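# Put the alphabet block in the toy box

## Task

Place the alphabet block inside the child's toy box, and make sure it stays in there once the robot lets go.

## Robot and tools

ROBOT. There are two arms, left_arm and right_arm, each ending in a two-finger gripper. The fingers point along the gripper's own +z axis and close along its y axis. The reported end_effector_position is the spot between the finger pads, roughly 1 cm short of the fingertips. Joint ranges in rad, from base to gripper: waist -2.618 to 3.054, shoulder 0 to 3.142, elbow 0 to 3.142 (straight at 2.901), wrist pitch -1.571 to 1.571, wrist yaw -1.571 to 1.571, wrist roll -2.094 to 2.094.

FRAMES. In the scene frame the origin sits at table-top height, halfway between the nominal arm bases. +z points up, +x points out over the table, and left_arm is on the +y side. Arm names do not match image sides. The measured bases in the scene frame are: left_arm at (+0.033, +0.232, +0.014) m with quat_wxyz (+1.000, 0, 0, +0.002), and right_arm at (-0.009, -0.263, +0.001) m with quat_wxyz (+1.000, 0, 0, 0). Every hand pose, hand target, velocity and wrist-camera pose is given in that arm's own base frame. The table and the fixed cameras use the scene frame. Reported hand poses can be wrong by a few cm, and more at long reach.

ROW FORMAT. A row always has 16 numbers, even when only one arm moves. The first 8 are for left_arm: x, y, z, qw, qx, qy, qz, opening. The last 8 are the same fields for right_arm. x, y, z are an absolute place in metres, in that arm's base frame. The quaternion is an absolute orientation with w first. Opening runs from -1 (closed) to +1 (fully open, 0.094 m) and is absolute. To keep an arm still, resend the exact pose and opening from the most recent result in every row, and keep using one fixed quaternion rather than copying drifted readings. Sending 0 as an opening is a real command to half open. At each control step the orientation is clipped to 40 degrees from the measured one, so a large turn can take several commands.

execute_actions. actions is a list of actions. Each action is a list of up to 15 rows, one per 1/30 s step, and a short list repeats its last row. Each action lasts 0.5 s. An action is refused if any target lies more than 0.6 m from that gripper's current position along any gripper axis. The first action is checked against the latest reported state. The optional cameras argument is a list of camera names, ["all"], or []. Images come back only when actions is empty or cameras requests them.

move. target is either one 16-number row or a list of up to 15 rows. Each gripper follows a straight path to its target, and the whole move is capped at 10 s. There is no 0.6 m limit here. Optional arguments:
- speed: m/s, 0.002 to 2.9, default 0.25. Turning is capped at twice that in rad/s. Give one value, or one per target.
- blend: metres. Corners are rounded by that much; 0 means a full stop at each target.
- opening_speed: scale units per second, at least 0.2. Use a slow value to close gently.
- grip_force: newtons per pad, 10 to 50, one value or one per arm. It stays in effect until changed, and lower values close more slowly.
- blocking: set false to get the result after 0.5 s while the move keeps running.
- cameras: same as for execute_actions.
A changed opening in a later target is applied only after arrival, when everything is at rest. The result adds a move: line with the outcome (done, off_target, moving, held, fault) and any limits. limits=paced means the commanded pose was clipped; limits=held means a check withheld steps. Paths do not avoid obstacles or the other arm. Faster moves lag more and hit harder.

wait: seconds, 0 to 10. The arms hold their last commands and any running move continues. stop: brakes a running move, which needs some distance to come to rest. zoom_image: takes a camera (cam_high, cam_low, cam_left_wrist, cam_right_wrist) and a region [x0, y0, x1, y1] in image pixels, at most 504 by 504, from that camera's newest image. finished_scene: optional scene, which is 1. It ends the scene permanently, so call it only once the block is resting inside the box.

RESULTS. Each arm reports end_effector_position, end_effector_quat_wxyz, and a Hand target line, which is where the arm is actually being sent and may fall short of your command. Tool commands shows the current opening commands. grip_measured is the measured finger opening on the -1 to +1 scale, and the last Joint positions value is the same opening in metres. With nothing held it reads slightly wide; squeezing a hard part reads a bit narrower than the part. Joint velocities may read "within noise". Joint torques include gravity and sensor offsets. Motor temperatures are also reported. executed actions list step positions.

CAMERAS. cam_high and cam_low are fixed and looking over the table. cam_left_wrist and cam_right_wrist ride on the wrists. All images are 504x504, and calibration for each is given in the setup.

AVOID:
- Letting the block fall, drop from a height, or leave the table.
- Releasing the block while it is still moving.
- Fast impacts, or pressing hard against the table or fixtures.
- Any contact between the two arms, including one gripper closing on the other's fingers.
- Pulling on the wrist camera cables.
- Paths that run close to an arm's own base; go around it instead.
- Long holds with an arm fully stretched or straining, which heat the motors: MOTOR HOT appears at 75 °C, at 90 °C the arm folds up and stops working, and at 100 °C it collapses.
An outside nudge may occasionally shift loose objects, so look again before grasping.

Each tool is called after "Call:" by a JSON object that holds its "name" and its "arguments", one argument or row to a line.

## Session

I'll start by looking at the scene.

Call:
{"name": "execute_actions", "arguments": {
  "actions": [],
  "cameras": ["all"]
}}

Scene clock: 0.00 s.
left_arm: end_effector_position=(+0.3895, +0.0250, +0.1003) grip_measured=+1.000 end_effector_quat_wxyz=(+0.580, -0.089, +0.809, +0.035) | right_arm: end_effector_position=(+0.3981, -0.0428, +0.1273) grip_measured=+1.000 end_effector_quat_wxyz=(+0.627, +0.101, +0.763, -0.117)
Joint positions: left_arm=[-0.022 1.5 0.344 0.82 -0.182 -0.112 0.094] | right_arm=[0.049 1.564 0.355 1.009 0.358 0.017 0.094]
Joint velocities: within noise
Joint torques (N m): no reading
Motor temperatures (°C): left_arm=[27 28 31 29 27 26 26] | right_arm=[26 27 29 29 28 27 28]
Heat: left arm: 31 °C; right arm: 29 °C.
Hand target: left_arm +0.3935, +0.0251, +0.1107; +0.593, -0.090, +0.799, +0.034 | right_arm +0.3981, -0.0430, +0.1267; +0.625, +0.101, +0.765, -0.118
Tool commands: left_gripper/opening=+1.0 right_gripper/opening=+1.0

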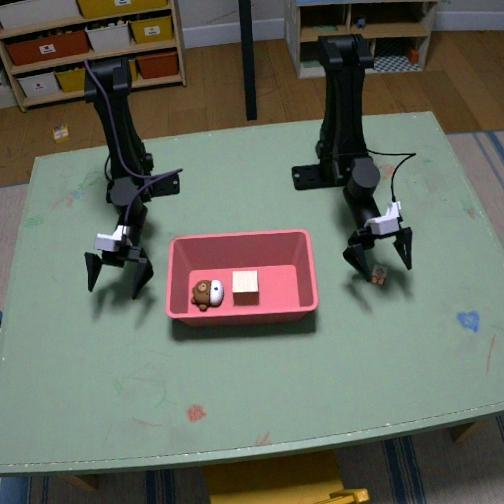

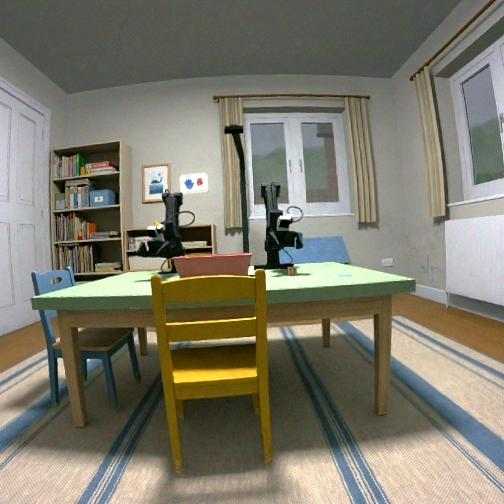

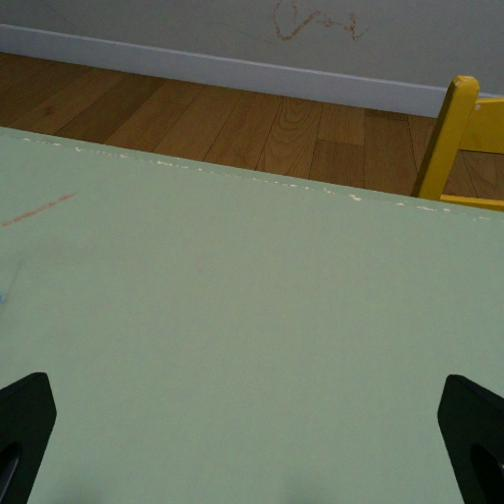

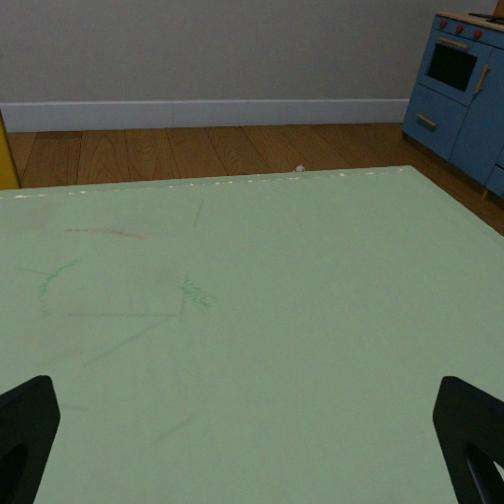

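Call:
{"name": "zoom_image", "arguments": {
  "camera": "cam_high",
  "region": [320, 200, 440, 320]
}}

Call:
{"name": "zoom_image", "arguments": {
  "camera": "cam_high",
  "region": [150, 210, 330, 350]
}}

Call:
{"name": "zoom_image", "arguments": {
  "camera": "cam_low",
  "region": [130, 160, 370, 310]
}}

Scaled by 4.200 from the camera's 504x504 image, which has a finer 720x720 frame.

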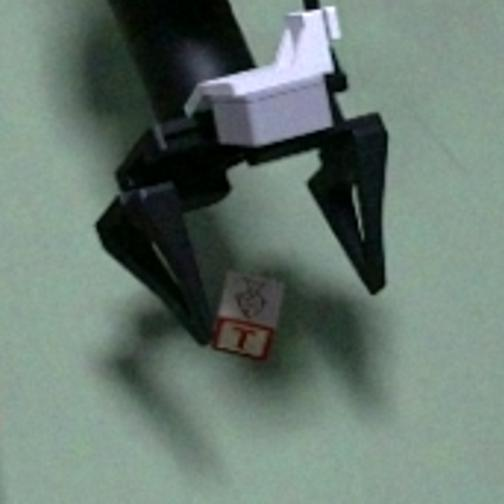

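Scaled by 2.800 from the camera's 504x504 image, which has a finer 720x720 frame.

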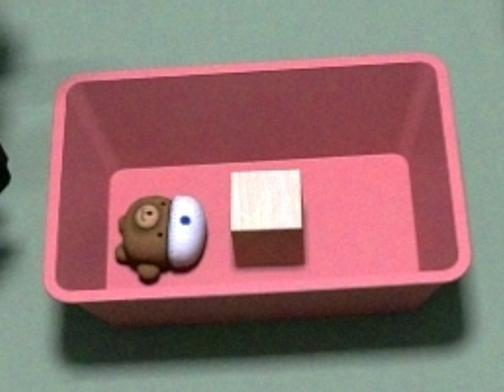

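Scaled by 2.100 from the camera's 504x504 image, which has a finer 720x720 frame.

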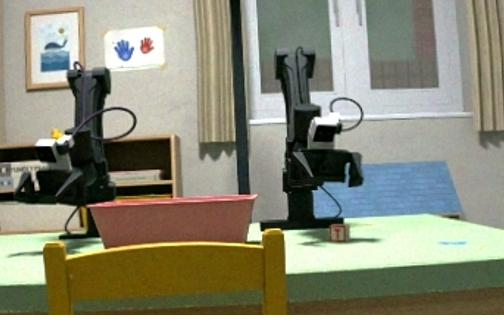

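Call:
{"name": "move", "arguments": {
  "target": [
    [0.333, 0.036, 0.14, 0, 0.23, 0.9732, 0, 1, 0.3981, -0.0428, 0.1273, 0.627, 0.101, 0.763, -0.117, 1]
  ],
  "speed": 0.35,
  "cameras": ["all"]
}}

Scene clock: 5.67 s.
left_arm: end_effector_position=(+0.3275, +0.0365, +0.1344) grip_measured=+1.000 end_effector_quat_wxyz=(-0.006, +0.223, +0.975, -0.006) | right_arm: end_effector_position=(+0.3981, -0.0428, +0.1273) grip_measured=+1.000 end_effector_quat_wxyz=(+0.627, +0.101, +0.763, -0.117)
Joint positions: left_arm=[0.112 1.806 1.604 -1.384 0.008 0.562 0.094] | right_arm=[0.049 1.564 0.355 1.009 0.358 0.017 0.094]
Joint torques (N m): left_arm=[-0.72 -7.39 7.06 -0.03 -0.1 0.09] | right_arm=[0.02 -4.16 4.68 2.18 0.06 -0.01]
Heat: left arm: 32 °C; right arm: 30 °C.
Hand target: left_arm +0.3329, +0.0360, +0.1401; +0.000, +0.230, +0.973, +0.000 | right_arm +0.3981, -0.0428, +0.1273; +0.627, +0.101, +0.763, -0.117
Off the commanded pose: left_arm 0.008 m, 1 deg | right_arm 0.000 m, 0 deg.
move: done
camera_calibration:
cam_left_wrist: T_world_to_cam=[[-0.43241, -0.901605, 0.0113919, 0.171574], [-0.815108, 0.396265, 0.422579, 0.233344], [-0.385514, 0.173442, -0.906255, 0.333354], [0, 0, 0, 1]] pos_world=[0.392904, 0.00440862, 0.201543]

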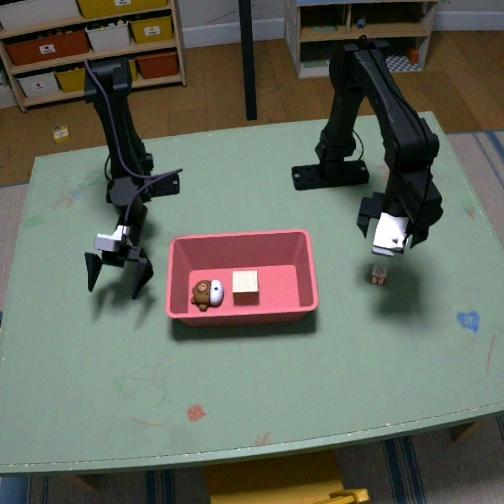

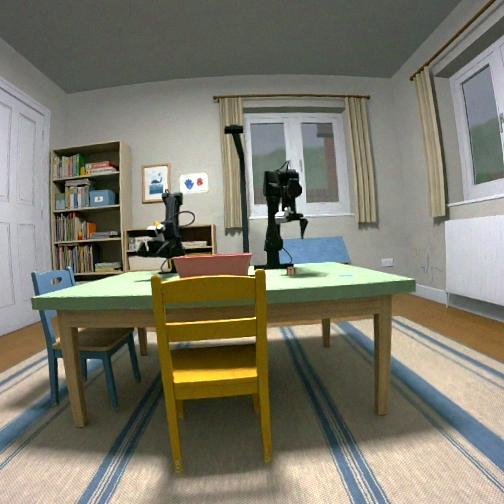

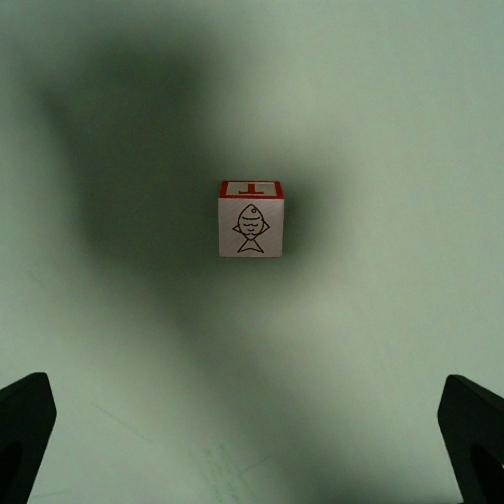

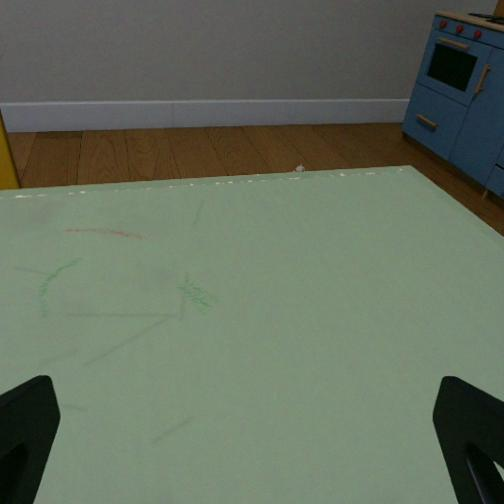

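Call:
{"name": "zoom_image", "arguments": {
  "camera": "cam_left_wrist",
  "region": [200, 160, 310, 270]
}}

Call:
{"name": "zoom_image", "arguments": {
  "camera": "cam_high",
  "region": [150, 215, 330, 335]
}}

Call:
{"name": "zoom_image", "arguments": {
  "camera": "cam_high",
  "region": [340, 220, 430, 310]
}}

Call:
{"name": "zoom_image", "arguments": {
  "camera": "cam_low",
  "region": [150, 230, 310, 310]
}}

Scaled by 4.582 from the camera's 504x504 image, which has a finer 720x720 frame.

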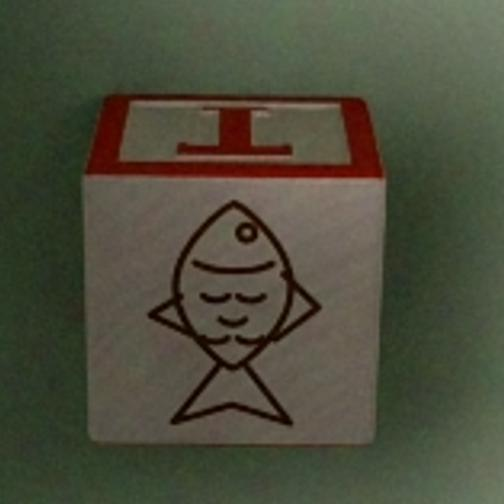

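Scaled by 2.800 from the camera's 504x504 image, which has a finer 720x720 frame.

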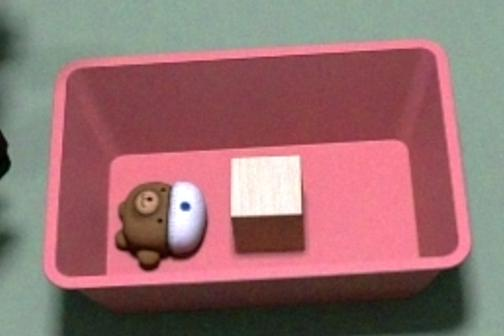

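Scaled by 5.600 from the camera's 504x504 image, which has a finer 720x720 frame.

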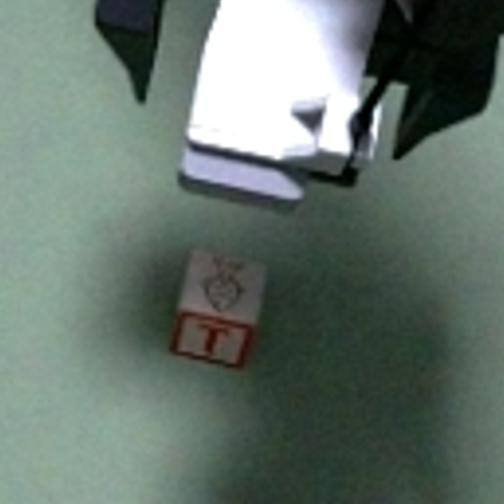

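Scaled by 3.150 from the camera's 504x504 image, which has a finer 720x720 frame.

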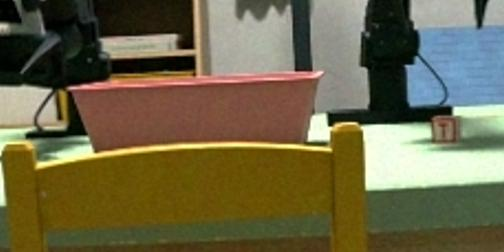

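Call:
{"name": "move", "arguments": {
  "target": [
    [0.3305, 0.0348, 0.058, 0, 0.228, 0.9737, 0, 1, 0.3981, -0.0428, 0.1273, 0.627, 0.101, 0.763, -0.117, 1]
  ],
  "speed": 0.15,
  "cameras": ["cam_left_wrist"]
}}

Scene clock: 9.83 s.
left_arm: end_effector_position=(+0.3272, +0.0355, +0.0584) grip_measured=+1.000 end_effector_quat_wxyz=(-0.005, +0.224, +0.974, -0.006) | right_arm: end_effector_position=(+0.3981, -0.0428, +0.1273) grip_measured=+1.000 end_effector_quat_wxyz=(+0.627, +0.101, +0.763, -0.117)
Joint positions: left_arm=[0.109 1.834 1.335 -1.085 0.008 0.562 0.094] | right_arm=[0.049 1.564 0.355 1.009 0.358 0.017 0.094]
Joint torques (N m): left_arm=[-0.72 -7.8 4.6 0.2 -0.05 0.02] | right_arm=[-0.02 -4.29 4.72 2.17 0.02 0]
Heat: left arm: 32 °C; right arm: 31 °C.
Hand target: left_arm +0.3305, +0.0348, +0.0581; +0.000, +0.228, +0.974, +0.000 | right_arm +0.3981, -0.0428, +0.1273; +0.627, +0.101, +0.763, -0.117
Off the commanded pose: left_arm 0.003 m, 1 deg | right_arm 0.000 m, 0 deg.
move: done
camera_calibration:
cam_left_wrist: T_world_to_cam=[[-0.435205, -0.900279, 0.00967106, 0.172311], [-0.814991, 0.398495, 0.420703, 0.265578], [-0.382605, 0.17521, -0.907147, 0.263614], [0, 0, 0, 1]] pos_world=[0.392294, 0.00310894, 0.125741]
Images, in order (width x height): cam_left_wrist 504x504.

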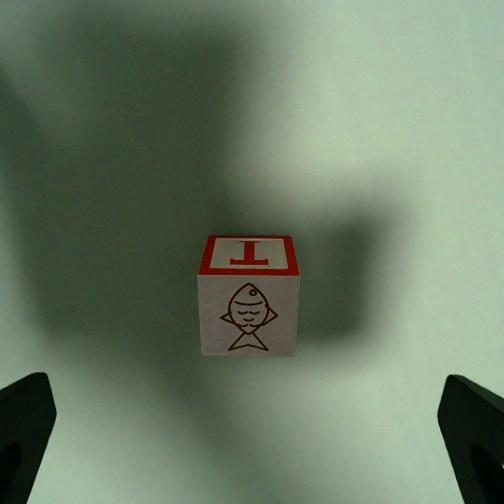

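Call:
{"name": "move", "arguments": {
  "target": [
    [0.328, 0.035, 0.003, 0, 0.229, 0.9734, 0, 0.3, 0.3981, -0.0428, 0.1273, 0.627, 0.101, 0.763, -0.117, 1]
  ],
  "speed": 0.1,
  "opening_speed": 1.0,
  "cameras": ["cam_left_wrist"]
}}

Scene clock: 11.73 s.
left_arm: end_effector_position=(+0.3254, +0.0353, +0.0044) grip_measured=+0.302 end_effector_quat_wxyz=(-0.003, +0.224, +0.974, -0.005) | right_arm: end_effector_position=(+0.3981, -0.0428, +0.1273) grip_measured=+1.000 end_effector_quat_wxyz=(+0.627, +0.101, +0.763, -0.117)
Joint positions: left_arm=[0.109 1.897 1.19 -0.873 0.008 0.562 0.061] | right_arm=[0.049 1.564 0.355 1.009 0.358 0.017 0.094]
Joint torques (N m): left_arm=[-0.59 -7.84 4.18 0.19 -0.06 0.04] | right_arm=[-0.06 -4.29 4.72 2.17 0.06 -0.01]
Heat: left arm: 32 °C; right arm: 32 °C.
Hand target: left_arm +0.3280, +0.0349, +0.0031; +0.000, +0.229, +0.973, +0.000 | right_arm +0.3981, -0.0428, +0.1273; +0.627, +0.101, +0.763, -0.117
Off the commanded pose: left_arm 0.003 m, 1 deg | right_arm 0.000 m, 0 deg.
move: done
camera_calibration:
cam_left_wrist: T_world_to_cam=[[-0.435185, -0.900307, 0.00785041, 0.1719], [-0.816459, 0.3983, 0.418034, 0.287422], [-0.379486, 0.175512, -0.908398, 0.212946], [0, 0, 0, 1]] pos_world=[0.390286, 0.00290808, 0.0719383]
Images, in order (width x height): cam_left_wrist 504x504.

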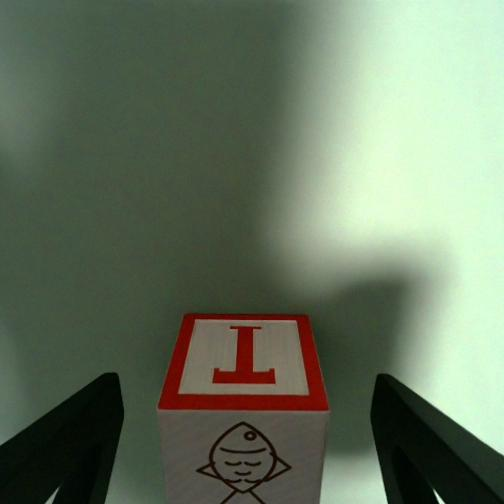

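Call:
{"name": "move", "arguments": {
  "target": [
    [0.328, 0.035, 0.003, 0, 0.229, 0.9734, 0, -0.45, 0.3981, -0.0428, 0.1273, 0.627, 0.101, 0.763, -0.117, 1]
  ],
  "speed": 0.1,
  "opening_speed": 0.6,
  "grip_force": [30, 50],
  "cameras": ["cam_left_wrist"]
}}

Scene clock: 13.83 s.
left_arm: end_effector_position=(+0.3256, +0.0354, +0.0044) grip_measured=-0.331 end_effector_quat_wxyz=(-0.003, +0.224, +0.974, -0.005) | right_arm: end_effector_position=(+0.3981, -0.0428, +0.1273) grip_measured=+1.000 end_effector_quat_wxyz=(+0.627, +0.101, +0.763, -0.117)
Joint positions: left_arm=[0.109 1.897 1.19 -0.872 0.007 0.562 0.031] | right_arm=[0.049 1.564 0.355 1.009 0.358 0.017 0.094]
Joint torques (N m): left_arm=[-0.58 -7.94 4.11 0.2 -0.05 0.03] | right_arm=[0.01 -4.27 4.66 2.18 0.05 -0.01]
Heat: left arm: 32 °C; right arm: 32 °C.
Hand target: left_arm +0.3280, +0.0350, +0.0031; +0.000, +0.229, +0.973, +0.000 | right_arm +0.3981, -0.0428, +0.1273; +0.627, +0.101, +0.763, -0.117
Off the commanded pose: left_arm 0.003 m, 1 deg | right_arm 0.000 m, 0 deg.
grip_force (N): 30, 50
move: done
camera_calibration:
cam_left_wrist: T_world_to_cam=[[-0.435177, -0.900316, 0.00715591, 0.172122], [-0.816746, 0.398102, 0.417662, 0.287642], [-0.378876, 0.175912, -0.908574, 0.212868], [0, 0, 0, 1]] pos_world=[0.390485, 0.00300702, 0.0720374]
Images, in order (width x height): cam_left_wrist 504x504.

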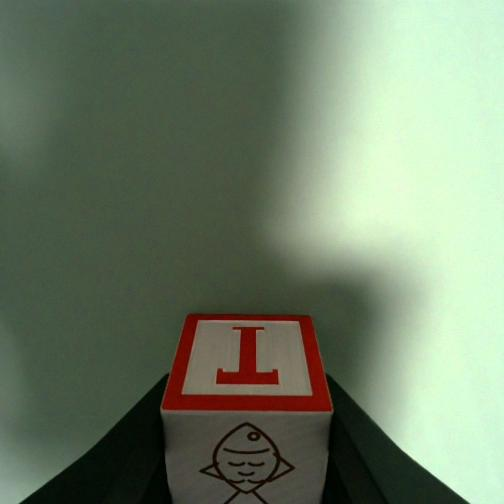

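Call:
{"name": "move", "arguments": {
  "target": [
    [0.328, 0.035, 0.15, 0, 0.229, 0.9734, 0, -0.45, 0.3981, -0.0428, 0.1273, 0.627, 0.101, 0.763, -0.117, 1],
    [0.325, -0.193, 0.20, 0, 0.7431, 0.6691, 0, -0.45, 0.3981, -0.0428, 0.1273, 0.627, 0.101, 0.763, -0.117, 1]
  ],
  "speed": [0.2, 0.3],
  "blend": [0.04, 0],
  "cameras": ["all"]
}}

Scene clock: 17.77 s.
left_arm: end_effector_position=(+0.3217, -0.1916, +0.1947) grip_measured=-0.332 end_effector_quat_wxyz=(+0.037, +0.740, +0.672, +0.009) | right_arm: end_effector_position=(+0.3981, -0.0428, +0.1273) grip_measured=+1.000 end_effector_quat_wxyz=(+0.627, +0.101, +0.763, -0.117)
Joint positions: left_arm=[-0.538 1.944 2.027 -1.578 0.004 1.13 0.031] | right_arm=[0.049 1.564 0.355 1.009 0.358 0.017 0.094]
Joint torques (N m): left_arm=[-0.13 -8.21 6.79 0.11 0.01 0.09] | right_arm=[-0.16 -4.3 4.71 2.18 0.07 -0.02]
Heat: left arm: 33 °C; right arm: 33 °C.
Hand target: left_arm +0.3247, -0.1929, +0.1995; +0.043, +0.742, +0.669, +0.013 | right_arm +0.3981, -0.0428, +0.1273; +0.627, +0.101, +0.763, -0.117
Off the commanded pose: left_arm 0.006 m, 4 deg | right_arm 0.000 m, 0 deg.
joint sent to its limit (left arm) — joint 4 (wrist pitch), lower limit. The joint targets are off in orientation, not in position.
grip_force (N): 30, 50
move: off_target (left_arm)
camera_calibration:
cam_left_wrist: T_world_to_cam=[[-0.993187, 0.0925482, -0.0708149, 0.349641], [0.0589462, 0.923191, 0.379793, 0.121608], [0.100525, 0.373031, -0.922357, 0.31035], [0, 0, 0, 1]] pos_world=[0.308892, -0.260396, 0.264828]

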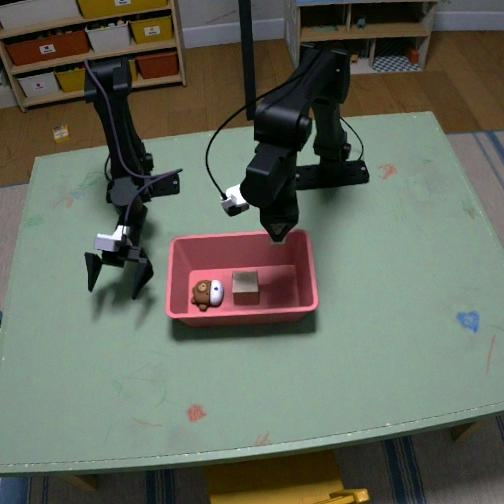

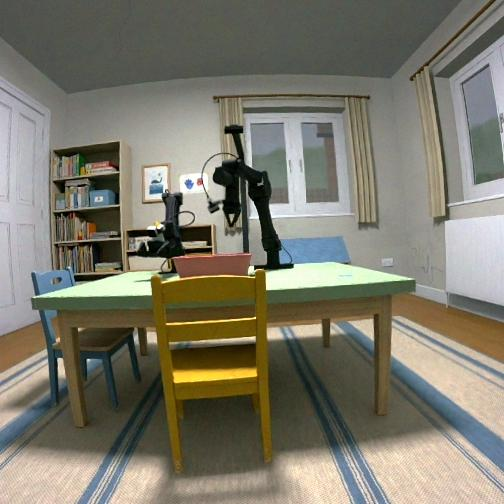

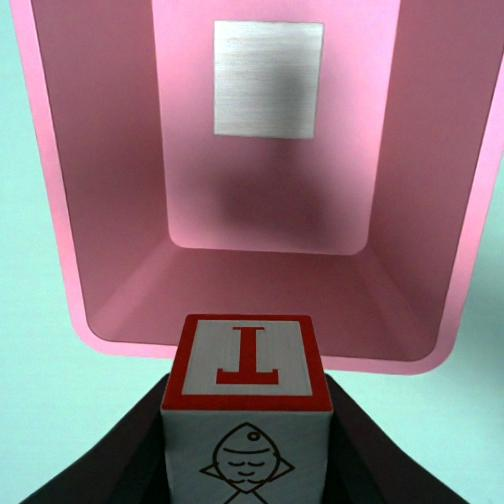

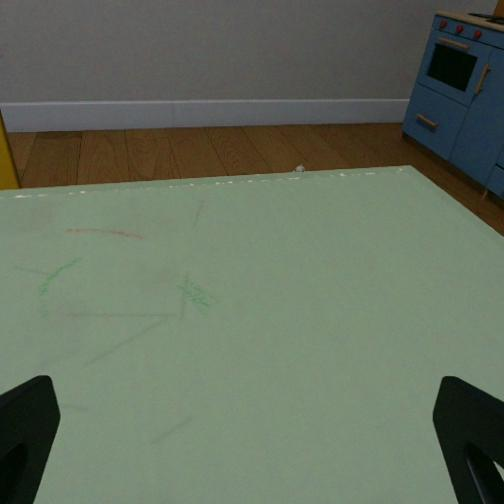

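Call:
{"name": "move", "arguments": {
  "target": [
    [0.3285, -0.1885, 0.065, 0, 0.7431, 0.6691, 0, -0.45, 0.3981, -0.0428, 0.1273, 0.627, 0.101, 0.763, -0.117, 1]
  ],
  "speed": 0.15,
  "cameras": ["all"]
}}

Scene clock: 20.37 s.
left_arm: end_effector_position=(+0.3242, -0.1900, +0.0641) grip_measured=-0.332 end_effector_quat_wxyz=(-0.006, +0.743, +0.669, -0.004) | right_arm: end_effector_position=(+0.3981, -0.0428, +0.1273) grip_measured=+1.000 end_effector_quat_wxyz=(+0.627, +0.101, +0.763, -0.117)
Joint positions: left_arm=[-0.531 2.004 1.591 -1.171 0.004 1.145 0.031] | right_arm=[0.049 1.564 0.355 1.009 0.358 0.017 0.094]
Joint torques (N m): left_arm=[0.72 -9.4 4.74 0.12 -0.02 0.07] | right_arm=[-0.12 -4.3 4.79 2.18 0.06 0]
Heat: left arm: 33 °C; right arm: 33 °C.
Hand target: left_arm +0.3285, -0.1885, +0.0651; +0.000, +0.743, +0.669, +0.000 | right_arm +0.3981, -0.0428, +0.1273; +0.627, +0.101, +0.763, -0.117
Off the commanded pose: left_arm 0.005 m, 1 deg | right_arm 0.000 m, 0 deg.
grip_force (N): 30, 50
move: done
camera_calibration:
cam_left_wrist: T_world_to_cam=[[-0.994701, 0.102324, 0.00996268, 0.339889], [0.0971668, 0.904043, 0.416251, 0.151261], [0.0335856, 0.415013, -0.909195, 0.217983], [0, 0, 0, 1]] pos_world=[0.31607, -0.261991, 0.131841]

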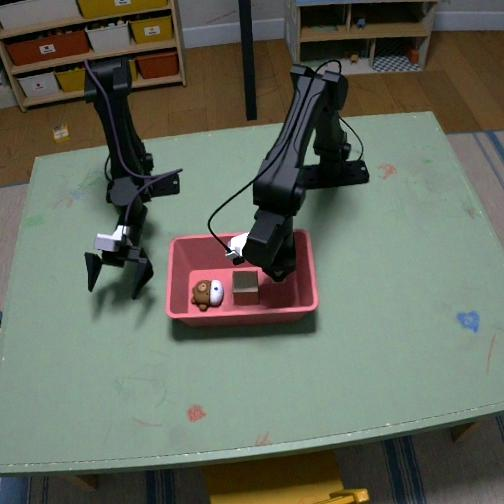

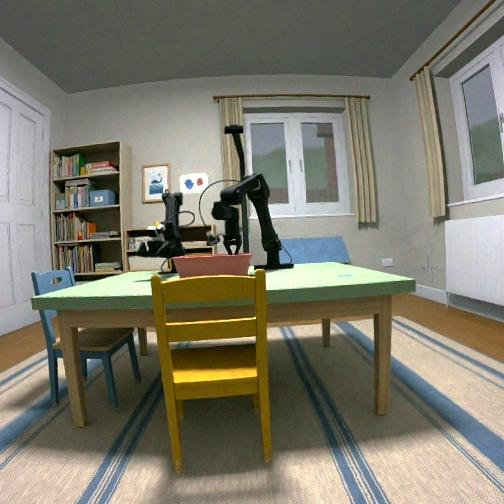

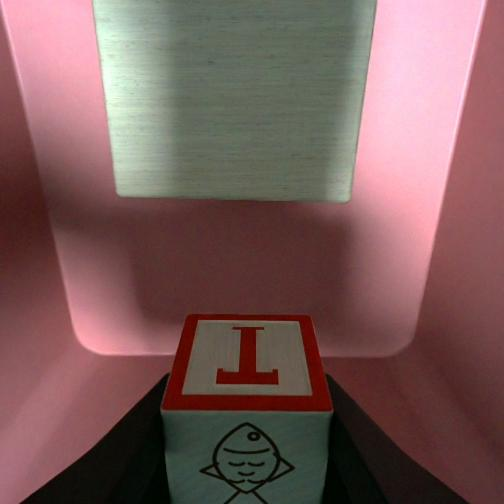

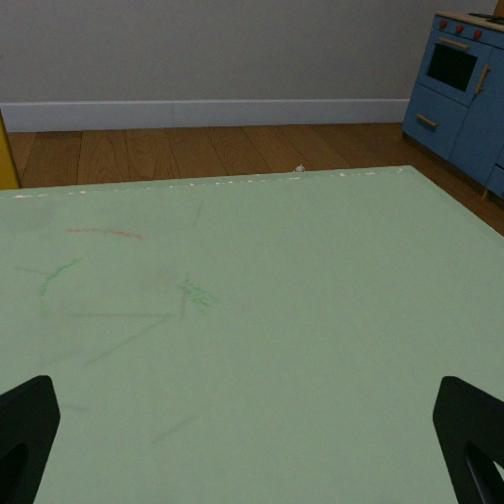

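Call:
{"name": "move", "arguments": {
  "target": [
    [0.3275, -0.1887, 0.013, 0, 0.7431, 0.6691, 0, -0.45, 0.3981, -0.0428, 0.1273, 0.627, 0.101, 0.763, -0.117, 1]
  ],
  "speed": 0.07,
  "cameras": ["cam_high", "cam_left_wrist"]
}}

Scene clock: 22.10 s.
left_arm: end_effector_position=(+0.3249, -0.1904, +0.0151) grip_measured=-0.332 end_effector_quat_wxyz=(-0.001, +0.743, +0.669, -0.003) | right_arm: end_effector_position=(+0.3981, -0.0428, +0.1273) grip_measured=+1.000 end_effector_quat_wxyz=(+0.627, +0.101, +0.763, -0.117)
Joint positions: left_arm=[-0.531 2.048 1.453 -0.981 0.004 1.145 0.031] | right_arm=[0.049 1.564 0.355 1.009 0.358 0.017 0.094]
Joint torques (N m): left_arm=[0.54 -9.17 4.29 0.2 -0.02 0.05] | right_arm=[-0.02 -4.31 4.67 2.16 0.08 -0.01]
Heat: left arm: 33 °C; right arm: 33 °C.
Hand target: left_arm +0.3274, -0.1887, +0.0130; +0.000, +0.743, +0.669, +0.000 | right_arm +0.3981, -0.0428, +0.1273; +0.627, +0.101, +0.763, -0.117
Off the commanded pose: left_arm 0.004 m, 0 deg | right_arm 0.000 m, 0 deg.
grip_force (N): 30, 50
move: done
camera_calibration:
cam_left_wrist: T_world_to_cam=[[-0.994744, 0.102381, 0.00169725, 0.341171], [0.0939494, 0.905976, 0.412773, 0.173373], [0.0407226, 0.410763, -0.910832, 0.170364], [0, 0, 0, 1]] pos_world=[0.316151, -0.26198, 0.0830301]
Images, in order (width x height): cam_high 504x504, cam_left_wrist 504x504.

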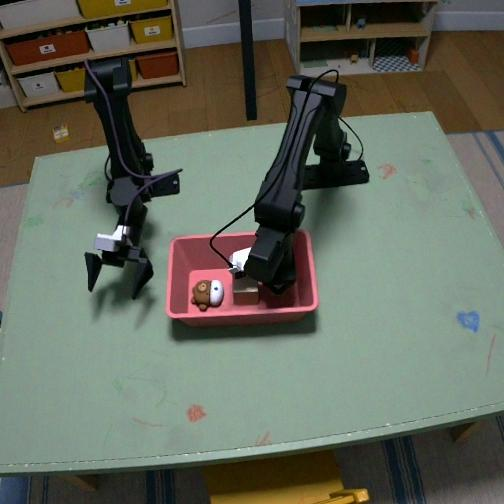

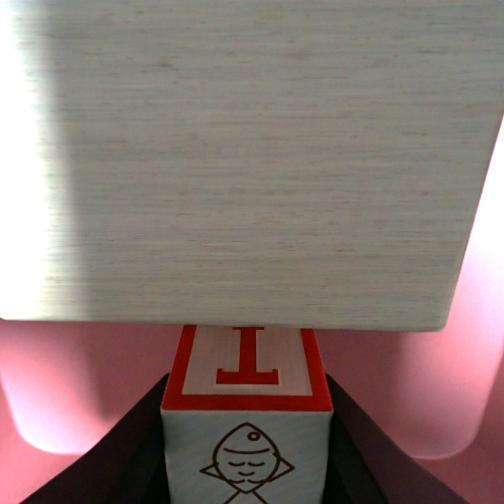

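Call:
{"name": "zoom_image", "arguments": {
  "camera": "cam_high",
  "region": [165, 220, 325, 330]
}}

Call:
{"name": "zoom_image", "arguments": {
  "camera": "cam_left_wrist",
  "region": [0, 290, 504, 504]
}}

Scaled by 3.150 from the camera's 504x504 image, which has a finer 720x720 frame.

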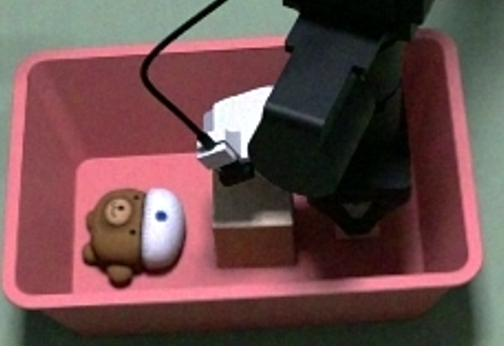

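Scaled by 1.000.

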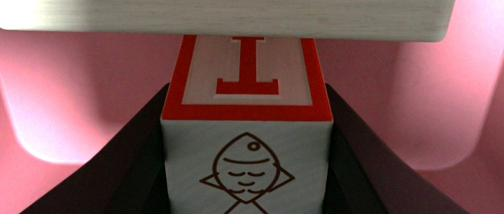

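Call:
{"name": "move", "arguments": {
  "target": [
    [0.3275, -0.1887, 0.0085, 0, 0.7431, 0.6691, 0, -0.45, 0.3981, -0.0428, 0.1273, 0.627, 0.101, 0.763, -0.117, 1]
  ],
  "speed": 0.03,
  "cameras": ["cam_left_wrist"]
}}

Scene clock: 23.53 s.
left_arm: end_effector_position=(+0.3260, -0.1910, +0.0133) grip_measured=-0.332 end_effector_quat_wxyz=(+0.002, +0.743, +0.669, -0.001) | right_arm: end_effector_position=(+0.3981, -0.0428, +0.1273) grip_measured=+1.000 end_effector_quat_wxyz=(+0.627, +0.101, +0.763, -0.117)
Joint positions: left_arm=[-0.531 2.048 1.446 -0.965 0.004 1.145 0.031] | right_arm=[0.049 1.564 0.355 1.009 0.358 0.017 0.094]
Joint torques (N m): left_arm=[0.54 -8.62 4.14 0.23 -0.01 0.06] | right_arm=[0.03 -4.26 4.66 2.17 0.05 -0.01]
Motor temperatures (°C): left_arm=[27 29 33 29 27 26 27] | right_arm=[26 28 31 34 27 27 28]
Heat: left arm: 33 °C; right arm: 34 °C.
Hand target: left_arm +0.3274, -0.1887, +0.0086; +0.000, +0.743, +0.669, +0.000 | right_arm +0.3981, -0.0428, +0.1273; +0.627, +0.101, +0.763, -0.117
Off the commanded pose: left_arm 0.006 m, 0 deg | right_arm 0.000 m, 0 deg.
grip_force (N): 30, 50
move: done
camera_calibration:
cam_left_wrist: T_world_to_cam=[[-0.994736, 0.102314, -0.00566017, 0.342473], [0.0910256, 0.907651, 0.409738, 0.175899], [0.0470595, 0.407065, -0.912186, 0.166254], [0, 0, 0, 1]] pos_world=[0.316835, -0.262371, 0.0815204]
Images, in order (width x height): cam_left_wrist 504x504.

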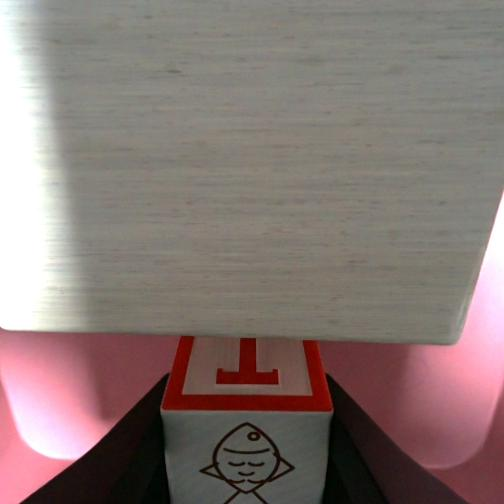

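Call:
{"name": "move", "arguments": {
  "target": [
    [0.3275, -0.1887, 0.0035, 0, 0.7431, 0.6691, 0, -0.45, 0.3981, -0.0428, 0.1273, 0.627, 0.101, 0.763, -0.117, 1]
  ],
  "speed": 0.03,
  "cameras": ["cam_left_wrist"]
}}

Scene clock: 24.60 s.
left_arm: end_effector_position=(+0.3257, -0.1909, +0.0072) grip_measured=-0.332 end_effector_quat_wxyz=(+0.001, +0.743, +0.669, -0.002) | right_arm: end_effector_position=(+0.3981, -0.0428, +0.1273) grip_measured=+1.000 end_effector_quat_wxyz=(+0.627, +0.101, +0.763, -0.117)
Joint positions: left_arm=[-0.531 2.058 1.435 -0.947 0.004 1.145 0.031] | right_arm=[0.049 1.564 0.355 1.009 0.358 0.017 0.094]
Joint torques (N m): left_arm=[0.46 -8.94 4.16 0.23 0 0.06] | right_arm=[-0.08 -4.19 4.68 2.15 0.04 0.01]
Heat: left arm: 32 °C; right arm: 34 °C.
Hand target: left_arm +0.3273, -0.1886, +0.0035; +0.000, +0.743, +0.669, +0.000 | right_arm +0.3981, -0.0428, +0.1273; +0.627, +0.101, +0.763, -0.117
Off the commanded pose: left_arm 0.005 m, 0 deg | right_arm 0.000 m, 0 deg.
grip_force (N): 30, 50
move: done
camera_calibration:
cam_left_wrist: T_world_to_cam=[[-0.994748, 0.102312, -0.00287427, 0.342139], [0.0921028, 0.907026, 0.410879, 0.177858], [0.0446451, 0.408456, -0.911685, 0.161699], [0, 0, 0, 1]] pos_world=[0.316741, -0.262374, 0.0753241]
Images, in order (width x height): cam_left_wrist 504x504.

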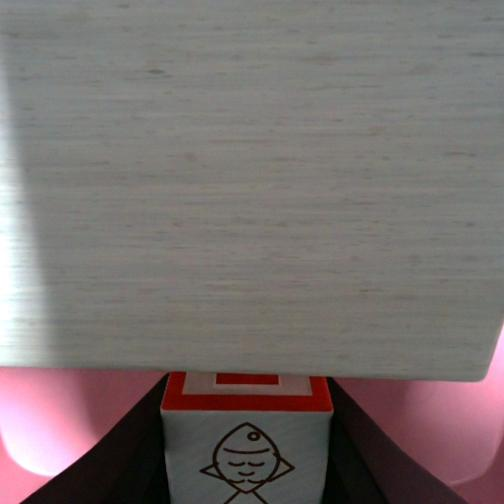

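Call:
{"name": "move", "arguments": {
  "target": [
    [0.3275, -0.1887, 0.0045, 0, 0.7431, 0.6691, 0, 0.15, 0.3981, -0.0428, 0.1273, 0.627, 0.101, 0.763, -0.117, 1]
  ],
  "speed": 0.03,
  "opening_speed": 0.5,
  "cameras": ["cam_left_wrist"]
}}

Scene clock: 26.40 s.
left_arm: end_effector_position=(+0.3258, -0.1909, +0.0072) grip_measured=+0.148 end_effector_quat_wxyz=(+0.001, +0.743, +0.669, -0.002) | right_arm: end_effector_position=(+0.3981, -0.0428, +0.1273) grip_measured=+1.000 end_effector_quat_wxyz=(+0.627, +0.101, +0.763, -0.117)
Joint positions: left_arm=[-0.531 2.058 1.435 -0.947 0.004 1.145 0.054] | right_arm=[0.049 1.564 0.355 1.009 0.358 0.017 0.094]
Joint torques (N m): left_arm=[0.51 -9.02 4.27 0.16 -0.02 0.07] | right_arm=[-0.01 -4.22 4.7 2.19 0.06 0]
Heat: left arm: 32 °C; right arm: 34 °C.
Hand target: left_arm +0.3274, -0.1887, +0.0045; +0.000, +0.743, +0.669, +0.000 | right_arm +0.3981, -0.0428, +0.1273; +0.627, +0.101, +0.763, -0.117
Off the commanded pose: left_arm 0.004 m, 0 deg | right_arm 0.000 m, 0 deg.
grip_force (N): 30, 50
move: done
camera_calibration:
cam_left_wrist: T_world_to_cam=[[-0.994744, 0.102347, -0.0032093, 0.34227], [0.0920039, 0.907099, 0.41074, 0.17791], [0.044949, 0.408286, -0.911747, 0.161558], [0, 0, 0, 1]] pos_world=[0.316841, -0.262374, 0.0753236]
Images, in order (width x height): cam_left_wrist 504x504.

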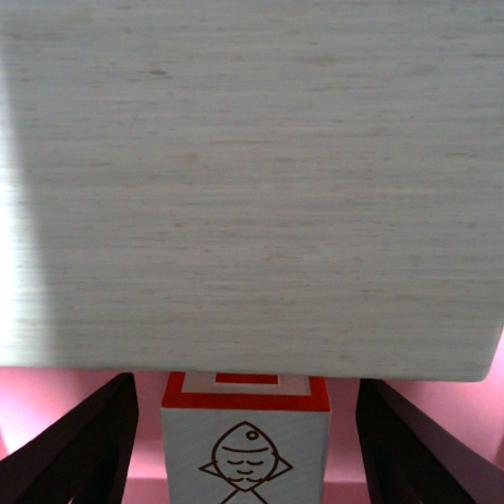

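Call:
{"name": "move", "arguments": {
  "target": [
    [0.3275, -0.1887, 0.06, 0, 0.7431, 0.6691, 0, 0.15, 0.3981, -0.0428, 0.1273, 0.627, 0.101, 0.763, -0.117, 1],
    [0.3275, -0.1887, 0.175, 0, 0.7431, 0.6691, 0, 0.15, 0.3981, -0.0428, 0.1273, 0.627, 0.101, 0.763, -0.117, 1]
  ],
  "speed": [0.1, 0.2],
  "blend": [0.02, 0],
  "cameras": ["cam_high", "cam_left_wrist"]
}}

Scene clock: 28.53 s.
left_arm: end_effector_position=(+0.3264, -0.1912, +0.1691) grip_measured=+0.148 end_effector_quat_wxyz=(+0.003, +0.743, +0.669, -0.001) | right_arm: end_effector_position=(+0.3981, -0.0428, +0.1273) grip_measured=+1.000 end_effector_quat_wxyz=(+0.627, +0.101, +0.763, -0.117)
Joint positions: left_arm=[-0.531 2.012 2.021 -1.575 0.004 1.145 0.054] | right_arm=[0.049 1.564 0.355 1.009 0.358 0.017 0.094]
Joint torques (N m): left_arm=[0.5 -9.48 5.61 0 -0.01 0.06] | right_arm=[-0.1 -4.15 4.7 2.17 0.04 0]
Heat: left arm: 33 °C; right arm: 34 °C.
Hand target: left_arm +0.3273, -0.1887, +0.1747; +0.007, +0.743, +0.669, +0.002 | right_arm +0.3981, -0.0428, +0.1273; +0.627, +0.101, +0.763, -0.117
Off the commanded pose: left_arm 0.007 m, 0 deg | right_arm 0.000 m, 0 deg.
joint sent to its limit (left arm) — joint 4 (wrist pitch), lower limit. The joint targets still meet the commanded pose.
grip_force (N): 30, 50
move: done
camera_calibration:
cam_left_wrist: T_world_to_cam=[[-0.994722, 0.102361, -0.00703035, 0.344004], [0.0905421, 0.907966, 0.409145, 0.112592], [0.048264, 0.406349, -0.912442, 0.307928], [0, 0, 0, 1]] pos_world=[0.317132, -0.262569, 0.237319]
Images, in order (width x height): cam_high 504x504, cam_left_wrist 504x504.

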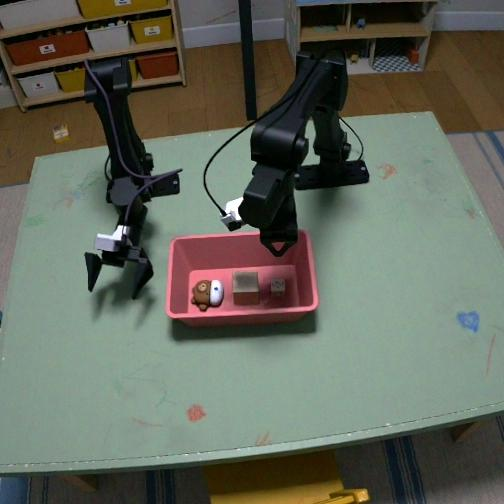

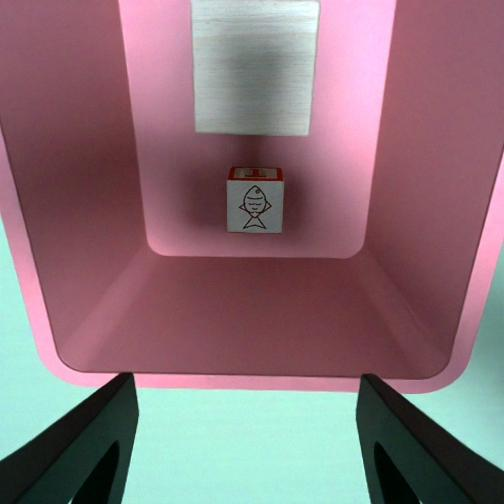

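Call:
{"name": "zoom_image", "arguments": {
  "camera": "cam_high",
  "region": [160, 225, 325, 330]
}}

Scaled by 3.055 from the camera's 504x504 image, which has a finer 720x720 frame.

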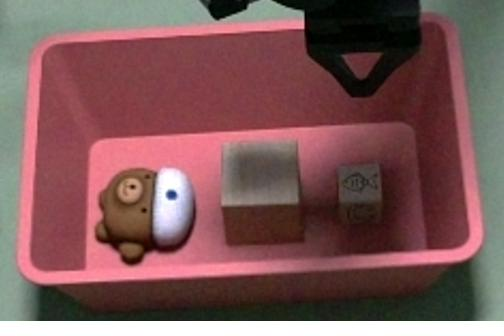

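The alphabet block is sitting flat on the toy box floor, next to the bear and the wooden block. The gripper has let go and is clear of the box.

Call:
{"name": "finished_scene", "arguments": {
  "scene": 1
}}

The scene is finished: the task was done.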